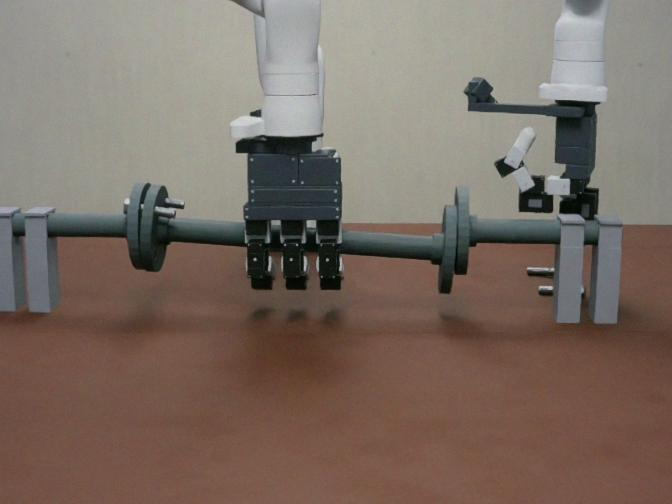

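Request:
move(
  arm2={"joints":{"hand_index_pip":-0.8,"hand_middle_pip":-0.8,"hand_ring_pip":-0.8,"hand_index_dip":-0.35,"hand_middle_dip":-0.35,"hand_ring_dip":-0.35}},
  cameras=["arm2_cam_wrist","cam_low"],
)

Request:
zoom_image(
  camera="arm3_cam_wrist",
  region=[260, 0, 480, 160],
)

Scene clock: 118.67 s.
Joint torques (N m): arm1=[0.55 1.14 -0.06 -6.6 -0.17 -0.75 -0.2] | arm2=[3.75 -29.18 2.74 -8.32 1.71 1.19 0.68] | arm3=[-0.8 -10.97 0.18 -4.81 0.15 -0.49 -0.36]
Motor temperatures (°C): arm1=[37 38 34 39 47 47 49] | arm2=[42 41 39 40 45 52 48] | arm3=[43 38 37 39 42 39 45]
Flange force (N): arm1=[1.9 -1.6 -1.8] | arm2=[-2.4 7.2 8.2] | arm3=[-3.2 -4.8 -1.7]
move: arm2 off_target
Joint velocities: within noise
arm1, arm3: as last shown
arm2.joint_positions: joint1_rad=-0.165 joint2_rad=+1.087 joint3_rad=+0.000 joint4_rad=+0.918 joint5_rad=+0.000 joint6_rad=+1.137 joint7_rad=+1.374 hand_index_mcp=+0.777 hand_index_abd=-0.019 hand_index_pip=-0.736 hand_index_dip=-0.036 hand_middle_mcp=+0.746 hand_middle_abd=-0.007 hand_middle_pip=-0.763 hand_middle_dip=-0.035 hand_ring_mcp=+0.729 hand_ring_abd=-0.003 hand_ring_pip=-0.752 hand_ring_dip=-0.089 hand_thumb_cmc=-0.569 hand_thumb_axl=+0.677 hand_thumb_mcp=+0.223 hand_thumb_ipl=+0.168 hand_current_limit=+0.400 hand_speed=-0.700
arm2.joint_status: hand_index_pip off_target (ended at -0.736, target -0.800); hand_index_dip off_target (ended at -0.036, target -0.350); hand_middle_pip off_target (ended at -0.763, target -0.800); hand_middle_dip off_target (ended at -0.035, target -0.350); hand_ring_pip off_target (ended at -0.752, target -0.800); hand_ring_dip off_target (ended at -0.089, target -0.350)
arm2.hand_state: blocked,goal,blocked,blocked,goal,goal,blocked,blocked,blocked,goal,blocked,blocked,goal,goal,goal,goal
arm2.index_mcp_current_ma: 107
arm2.index_abd_current_ma: -72
arm2.index_pip_current_ma: 294
arm2.index_dip_current_ma: 385
arm2.middle_mcp_current_ma: -35
arm2.middle_abd_current_ma: -26
arm2.middle_pip_current_ma: 167
arm2.middle_dip_current_ma: 385
arm2.ring_mcp_current_ma: -116
arm2.ring_abd_current_ma: -10
arm2.ring_pip_current_ma: 217
arm2.ring_dip_current_ma: 385
arm2.thumb_cmc_current_ma: 5
arm2.thumb_axl_current_ma: -3
arm2.thumb_mcp_current_ma: -15
arm2.thumb_ipl_current_ma: -1
arm2.hand_goal_index_mcp: 0.754
arm2.hand_goal_index_abd: 0.000
arm2.hand_goal_index_pip: -0.800
arm2.hand_goal_index_dip: -0.350
arm2.hand_goal_middle_mcp: 0.754
arm2.hand_goal_middle_abd: 0.000
arm2.hand_goal_middle_pip: -0.800
arm2.hand_goal_middle_dip: -0.350
arm2.hand_goal_ring_mcp: 0.754
arm2.hand_goal_ring_abd: 0.000
arm2.hand_goal_ring_pip: -0.800
arm2.hand_goal_ring_dip: -0.350
arm2.hand_goal_thumb_cmc: -0.570
arm2.hand_goal_thumb_axl: 0.678
arm2.hand_goal_thumb_mcp: 0.226
arm2.hand_goal_thumb_ipl: 0.168
arm2.hand: x=+0.1435 y=-0.0318 z=+0.8323 quat_wxyz=(+0.004, +0.731, +0.682, -0.005) (m; scene frame)
pictures: arm2_cam_wrist, cam_low

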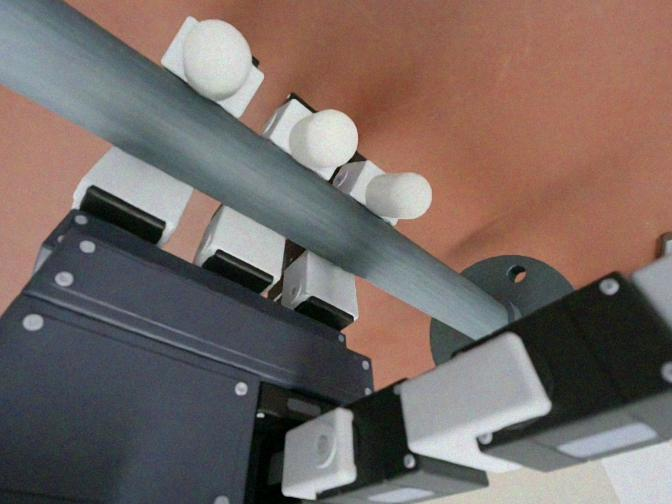

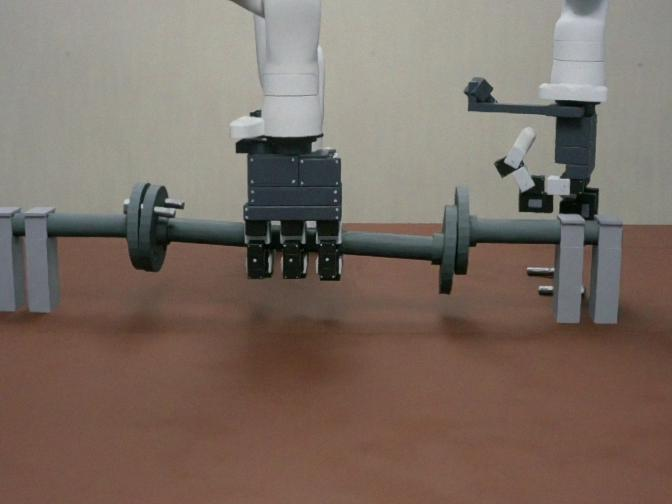

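This scene's latest camera images include none from arm3_cam_wrist. They are from: arm2_cam_wrist, cam_low. arm3_cam_wrist's image comes with the result of a call that names it in "cameras".

Request:
move(
  arm2={"joints":{"joint1_rad":-0.1646,"joint2_rad":1.0707,"joint4_rad":0.908,"joint6_rad":1.1629,"joint7_rad":1.3738},"min_time_s":2},
  cameras=["arm2_cam_wrist","cam_low","arm3_cam_wrist"],
)

Request:
zoom_image(
  camera="cam_low",
  region=[400, 160, 520, 300],
)

Request:
zoom_image(
  camera="arm3_cam_wrist",
  region=[260, 0, 480, 160],
)

Scene clock: 124.03 s.
Joint torques (N m): arm1=[0.51 1.25 -0.19 -6.48 -0.18 -0.84 -0.11] | arm2=[1.55 -28.15 0.87 -8.12 0.82 1.49 0.97] | arm3=[-0.75 -11 0.16 -4.76 0.11 -0.46 -0.36]
Motor temperatures (°C): arm1=[37 38 34 39 47 47 49] | arm2=[42 42 39 40 45 52 48] | arm3=[43 38 37 39 42 39 45]
Flange force (N): arm1=[2.1 -1.7 -2.5] | arm2=[-1.2 4.1 7.3] | arm3=[-3.0 -4.7 -1.6]
move: arm2 done
Joint velocities: within noise
arm1.joint_positions: joint1_rad=-0.397 joint2_rad=-0.403 joint3_rad=-0.161 joint4_rad=+1.313 joint5_rad=-0.014 joint6_rad=+2.068 joint7_rad=+1.960 hand_index_mcp=+0.753 hand_index_abd=+0.000 hand_index_pip=+0.577 hand_index_dip=+0.696 hand_middle_mcp=+0.753 hand_middle_abd=+0.000 hand_middle_pip=+0.577 hand_middle_dip=+0.696 hand_ring_mcp=+0.753 hand_ring_abd=+0.000 hand_ring_pip=+0.577 hand_ring_dip=+0.696 hand_thumb_cmc=+0.714 hand_thumb_axl=+0.677 hand_thumb_mcp=+0.224 hand_thumb_ipl=+0.168 hand_current_limit=+0.400 hand_speed=-0.600
arm1.joint_status: not commanded
arm1.hand_state: goal,goal,goal,goal,goal,goal,goal,goal,goal,goal,goal,goal,goal,goal,goal,goal
arm1.index_mcp_current_ma: 0
arm1.index_abd_current_ma: 0
arm1.index_pip_current_ma: 0
arm1.index_dip_current_ma: 0
arm1.middle_mcp_current_ma: 0
arm1.middle_abd_current_ma: 0
arm1.middle_pip_current_ma: 0
arm1.middle_dip_current_ma: 0
arm1.ring_mcp_current_ma: 0
arm1.ring_abd_current_ma: 0
arm1.ring_pip_current_ma: 0
arm1.ring_dip_current_ma: 0
arm1.thumb_cmc_current_ma: 0
arm1.thumb_axl_current_ma: 0
arm1.thumb_mcp_current_ma: -2
arm1.thumb_ipl_current_ma: 0
arm1.hand_goal_index_mcp: 0.754
arm1.hand_goal_index_abd: 0.000
arm1.hand_goal_index_pip: 0.576
arm1.hand_goal_index_dip: 0.696
arm1.hand_goal_middle_mcp: 0.754
arm1.hand_goal_middle_abd: 0.000
arm1.hand_goal_middle_pip: 0.576
arm1.hand_goal_middle_dip: 0.696
arm1.hand_goal_ring_mcp: 0.754
arm1.hand_goal_ring_abd: 0.000
arm1.hand_goal_ring_pip: 0.576
arm1.hand_goal_ring_dip: 0.696
arm1.hand_goal_thumb_cmc: 0.714
arm1.hand_goal_thumb_axl: 0.678
arm1.hand_goal_thumb_mcp: 0.226
arm1.hand_goal_thumb_ipl: 0.168
arm1.hand: x=+0.4890 y=-0.1242 z=+1.3033 quat_wxyz=(+0.014, -0.892, -0.445, +0.084) (m; scene frame)
arm2.joint_positions: joint1_rad=-0.165 joint2_rad=+1.071 joint3_rad=+0.000 joint4_rad=+0.908 joint5_rad=+0.000 joint6_rad=+1.163 joint7_rad=+1.374 hand_index_mcp=+0.768 hand_index_abd=-0.007 hand_index_pip=-0.737 hand_index_dip=-0.082 hand_middle_mcp=+0.758 hand_middle_abd=-0.005 hand_middle_pip=-0.751 hand_middle_dip=-0.063 hand_ring_mcp=+0.758 hand_ring_abd=-0.003 hand_ring_pip=-0.709 hand_ring_dip=-0.136 hand_thumb_cmc=-0.569 hand_thumb_axl=+0.677 hand_thumb_mcp=+0.223 hand_thumb_ipl=+0.168 hand_current_limit=+0.400 hand_speed=-0.700
arm2.joint_status: all done
arm2.hand_state: goal,goal,blocked,blocked,goal,goal,blocked,blocked,goal,goal,blocked,blocked,goal,goal,goal,goal
arm2.index_mcp_current_ma: 64
arm2.index_abd_current_ma: -25
arm2.index_pip_current_ma: 290
arm2.index_dip_current_ma: 385
arm2.middle_mcp_current_ma: 19
arm2.middle_abd_current_ma: -16
arm2.middle_pip_current_ma: 223
arm2.middle_dip_current_ma: 385
arm2.ring_mcp_current_ma: 17
arm2.ring_abd_current_ma: -10
arm2.ring_pip_current_ma: 385
arm2.ring_dip_current_ma: 385
arm2.thumb_cmc_current_ma: 5
arm2.thumb_axl_current_ma: -3
arm2.thumb_mcp_current_ma: -15
arm2.thumb_ipl_current_ma: -1
arm2.hand_goal_index_mcp: 0.754
arm2.hand_goal_index_abd: 0.000
arm2.hand_goal_index_pip: -0.800
arm2.hand_goal_index_dip: -0.350
arm2.hand_goal_middle_mcp: 0.754
arm2.hand_goal_middle_abd: 0.000
arm2.hand_goal_middle_pip: -0.800
arm2.hand_goal_middle_dip: -0.350
arm2.hand_goal_ring_mcp: 0.754
arm2.hand_goal_ring_abd: 0.000
arm2.hand_goal_ring_pip: -0.800
arm2.hand_goal_ring_dip: -0.350
arm2.hand_goal_thumb_cmc: -0.570
arm2.hand_goal_thumb_axl: 0.678
arm2.hand_goal_thumb_mcp: 0.226
arm2.hand_goal_thumb_ipl: 0.168
arm2.on_its_own: hand_index_dip moved -0.046 toward your old target -0.350; hand_middle_dip moved -0.028 toward your old target -0.350; hand_ring_dip moved -0.047 toward your old target -0.350
arm2.hand: x=+0.1435 y=-0.0318 z=+0.8459 quat_wxyz=(+0.004, +0.731, +0.682, -0.005) (m; scene frame)
arm3: as last shown
pictures: arm2_cam_wrist, arm3_cam_wrist, cam_low

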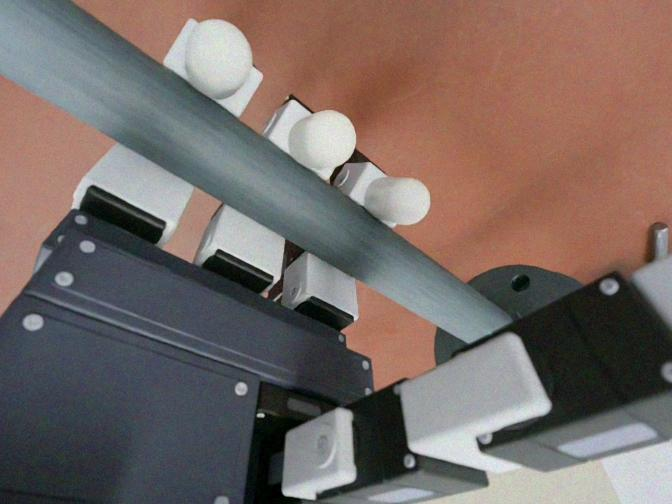

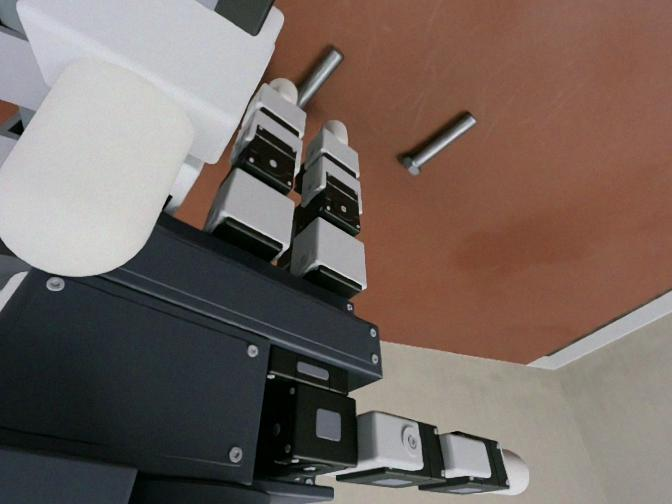

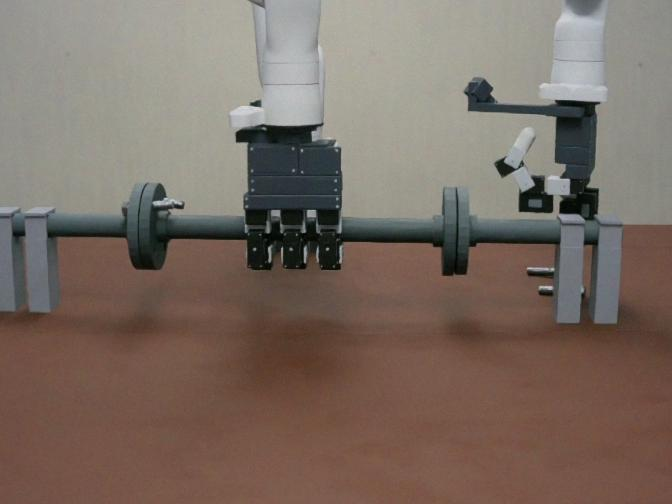

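Scaled by 3.600.

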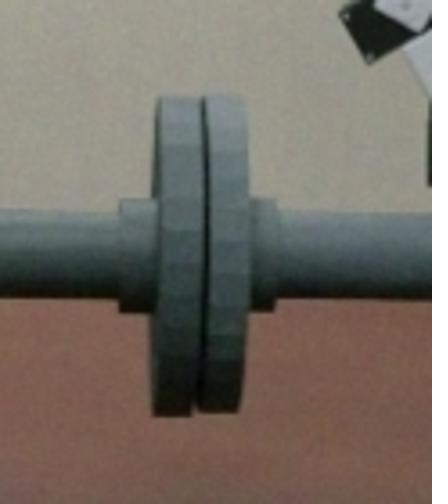

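Scaled by 2.291.

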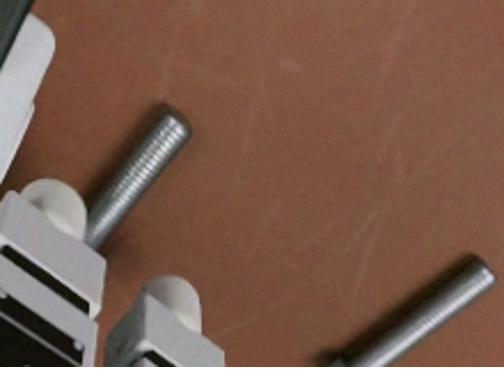

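Request:
move(
  arm2={"joints": {"hand_thumb_mcp": -0.28, "hand_thumb_ipl": -0.642}},
  cameras=["all"],
)

Scene clock: 131.37 s.
Joint torques (N m): arm1=[0.51 1.26 -0.1 -6.58 -0.17 -0.78 -0.15] | arm2=[1.54 -28 0.95 -8.04 0.88 1.48 0.98] | arm3=[-0.82 -11.03 0.25 -4.87 0.15 -0.46 -0.4]
Motor temperatures (°C): arm1=[37 38 34 39 47 47 49] | arm2=[42 43 39 40 45 52 48] | arm3=[43 38 37 39 42 39 45]
Flange force (N): arm1=[2.1 -1.5 -1.9] | arm2=[-1.4 4.1 7.0] | arm3=[-3.3 -5.0 -1.4]
move: arm2 done
Joint velocities: within noise
arm1, arm3: as last shown
arm2.joint_positions: joint1_rad=-0.165 joint2_rad=+1.071 joint3_rad=+0.000 joint4_rad=+0.908 joint5_rad=+0.000 joint6_rad=+1.163 joint7_rad=+1.374 hand_index_mcp=+0.770 hand_index_abd=-0.007 hand_index_pip=-0.738 hand_index_dip=-0.087 hand_middle_mcp=+0.760 hand_middle_abd=-0.005 hand_middle_pip=-0.751 hand_middle_dip=-0.064 hand_ring_mcp=+0.759 hand_ring_abd=-0.003 hand_ring_pip=-0.707 hand_ring_dip=-0.140 hand_thumb_cmc=-0.573 hand_thumb_axl=+0.676 hand_thumb_mcp=-0.280 hand_thumb_ipl=-0.639 hand_current_limit=+0.400 hand_speed=-0.700
arm2.joint_status: all done
arm2.hand_state: goal,goal,blocked,blocked,goal,goal,blocked,blocked,goal,goal,blocked,blocked,goal,goal,goal,goal
arm2.index_mcp_current_ma: 76
arm2.index_abd_current_ma: -25
arm2.index_pip_current_ma: 289
arm2.index_dip_current_ma: 385
arm2.middle_mcp_current_ma: 27
arm2.middle_abd_current_ma: -16
arm2.middle_pip_current_ma: 224
arm2.middle_dip_current_ma: 385
arm2.ring_mcp_current_ma: 20
arm2.ring_abd_current_ma: -10
arm2.ring_pip_current_ma: 385
arm2.ring_dip_current_ma: 385
arm2.thumb_cmc_current_ma: -13
arm2.thumb_axl_current_ma: -11
arm2.thumb_mcp_current_ma: 2
arm2.thumb_ipl_current_ma: 17
arm2.hand_goal_index_mcp: 0.754
arm2.hand_goal_index_abd: 0.000
arm2.hand_goal_index_pip: -0.800
arm2.hand_goal_index_dip: -0.350
arm2.hand_goal_middle_mcp: 0.754
arm2.hand_goal_middle_abd: 0.000
arm2.hand_goal_middle_pip: -0.800
arm2.hand_goal_middle_dip: -0.350
arm2.hand_goal_ring_mcp: 0.754
arm2.hand_goal_ring_abd: 0.000
arm2.hand_goal_ring_pip: -0.800
arm2.hand_goal_ring_dip: -0.350
arm2.hand_goal_thumb_cmc: -0.570
arm2.hand_goal_thumb_axl: 0.678
arm2.hand_goal_thumb_mcp: -0.280
arm2.hand_goal_thumb_ipl: -0.642
arm2.hand: x=+0.1435 y=-0.0318 z=+0.8459 quat_wxyz=(+0.004, +0.731, +0.682, -0.005) (m; scene frame)
pictures: arm1_cam_wrist, arm2_cam_wrist, arm3_cam_wrist, cam_high, cam_low

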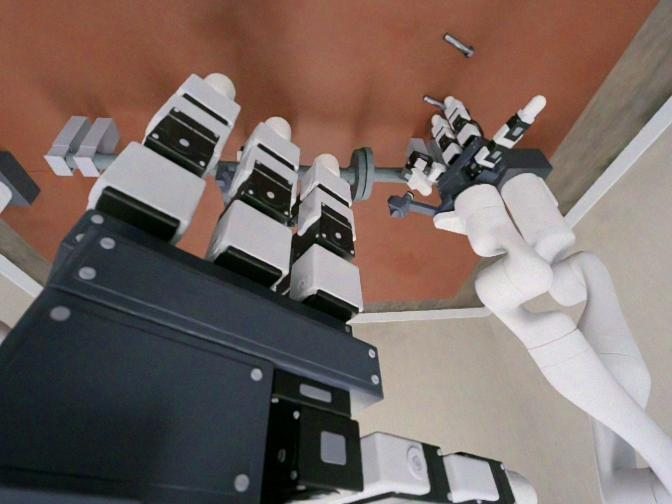

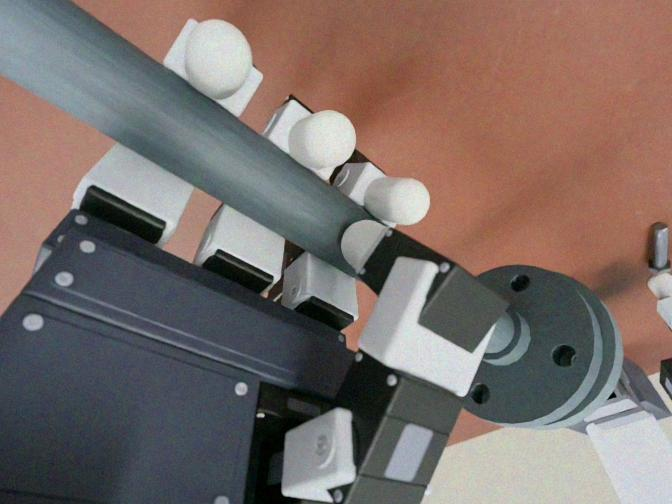

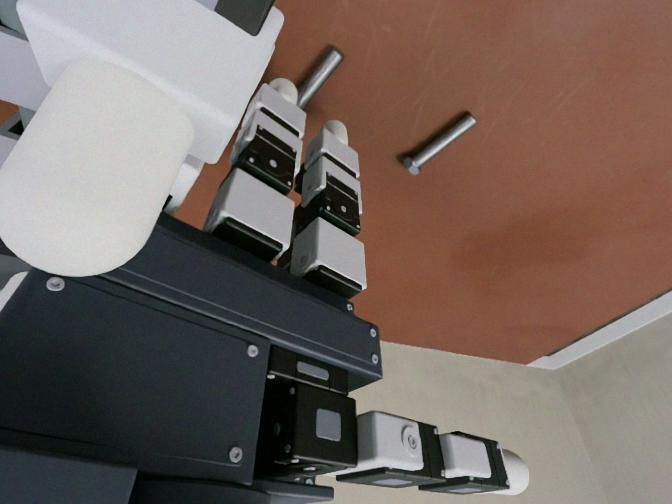

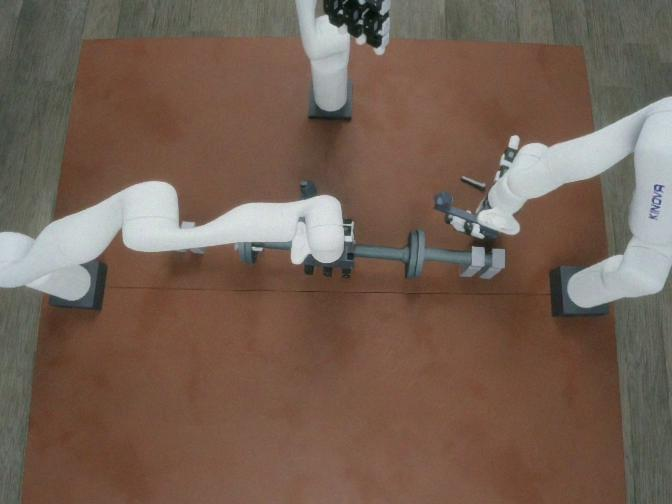

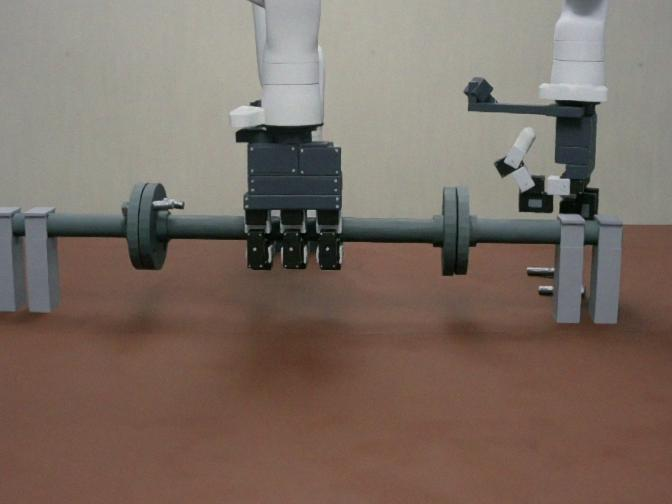

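Request:
zoom_image(
  camera="arm2_cam_wrist",
  region=[440, 240, 660, 440],
)

Request:
zoom_image(
  camera="cam_low",
  region=[400, 160, 520, 300],
)

Request:
zoom_image(
  camera="cam_high",
  region=[370, 210, 470, 290],
)

Request:
zoom_image(
  camera="arm3_cam_wrist",
  region=[230, 20, 400, 180],
)

Scaled by 2.291.

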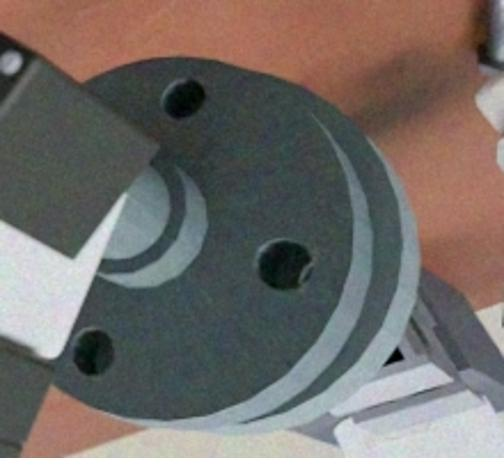

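Scaled by 3.600.

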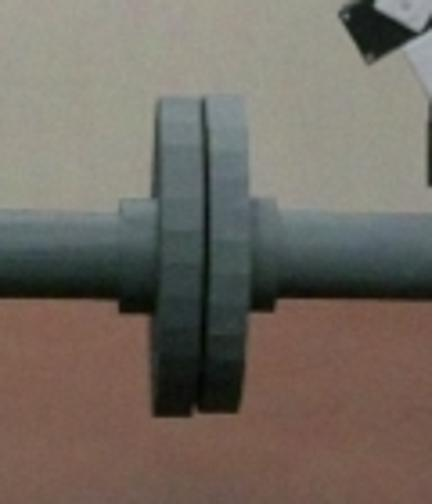

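Scaled by 5.040.

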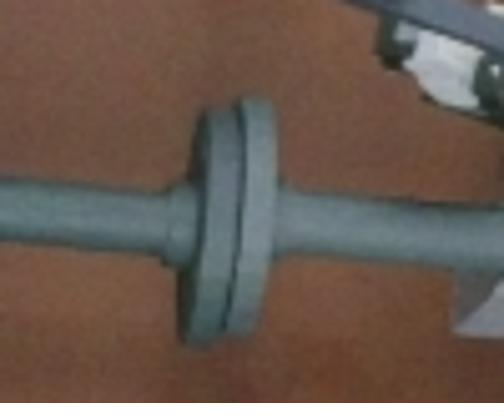

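Scaled by 2.965.

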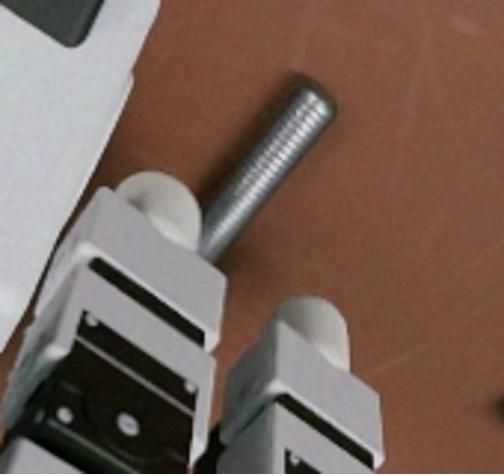

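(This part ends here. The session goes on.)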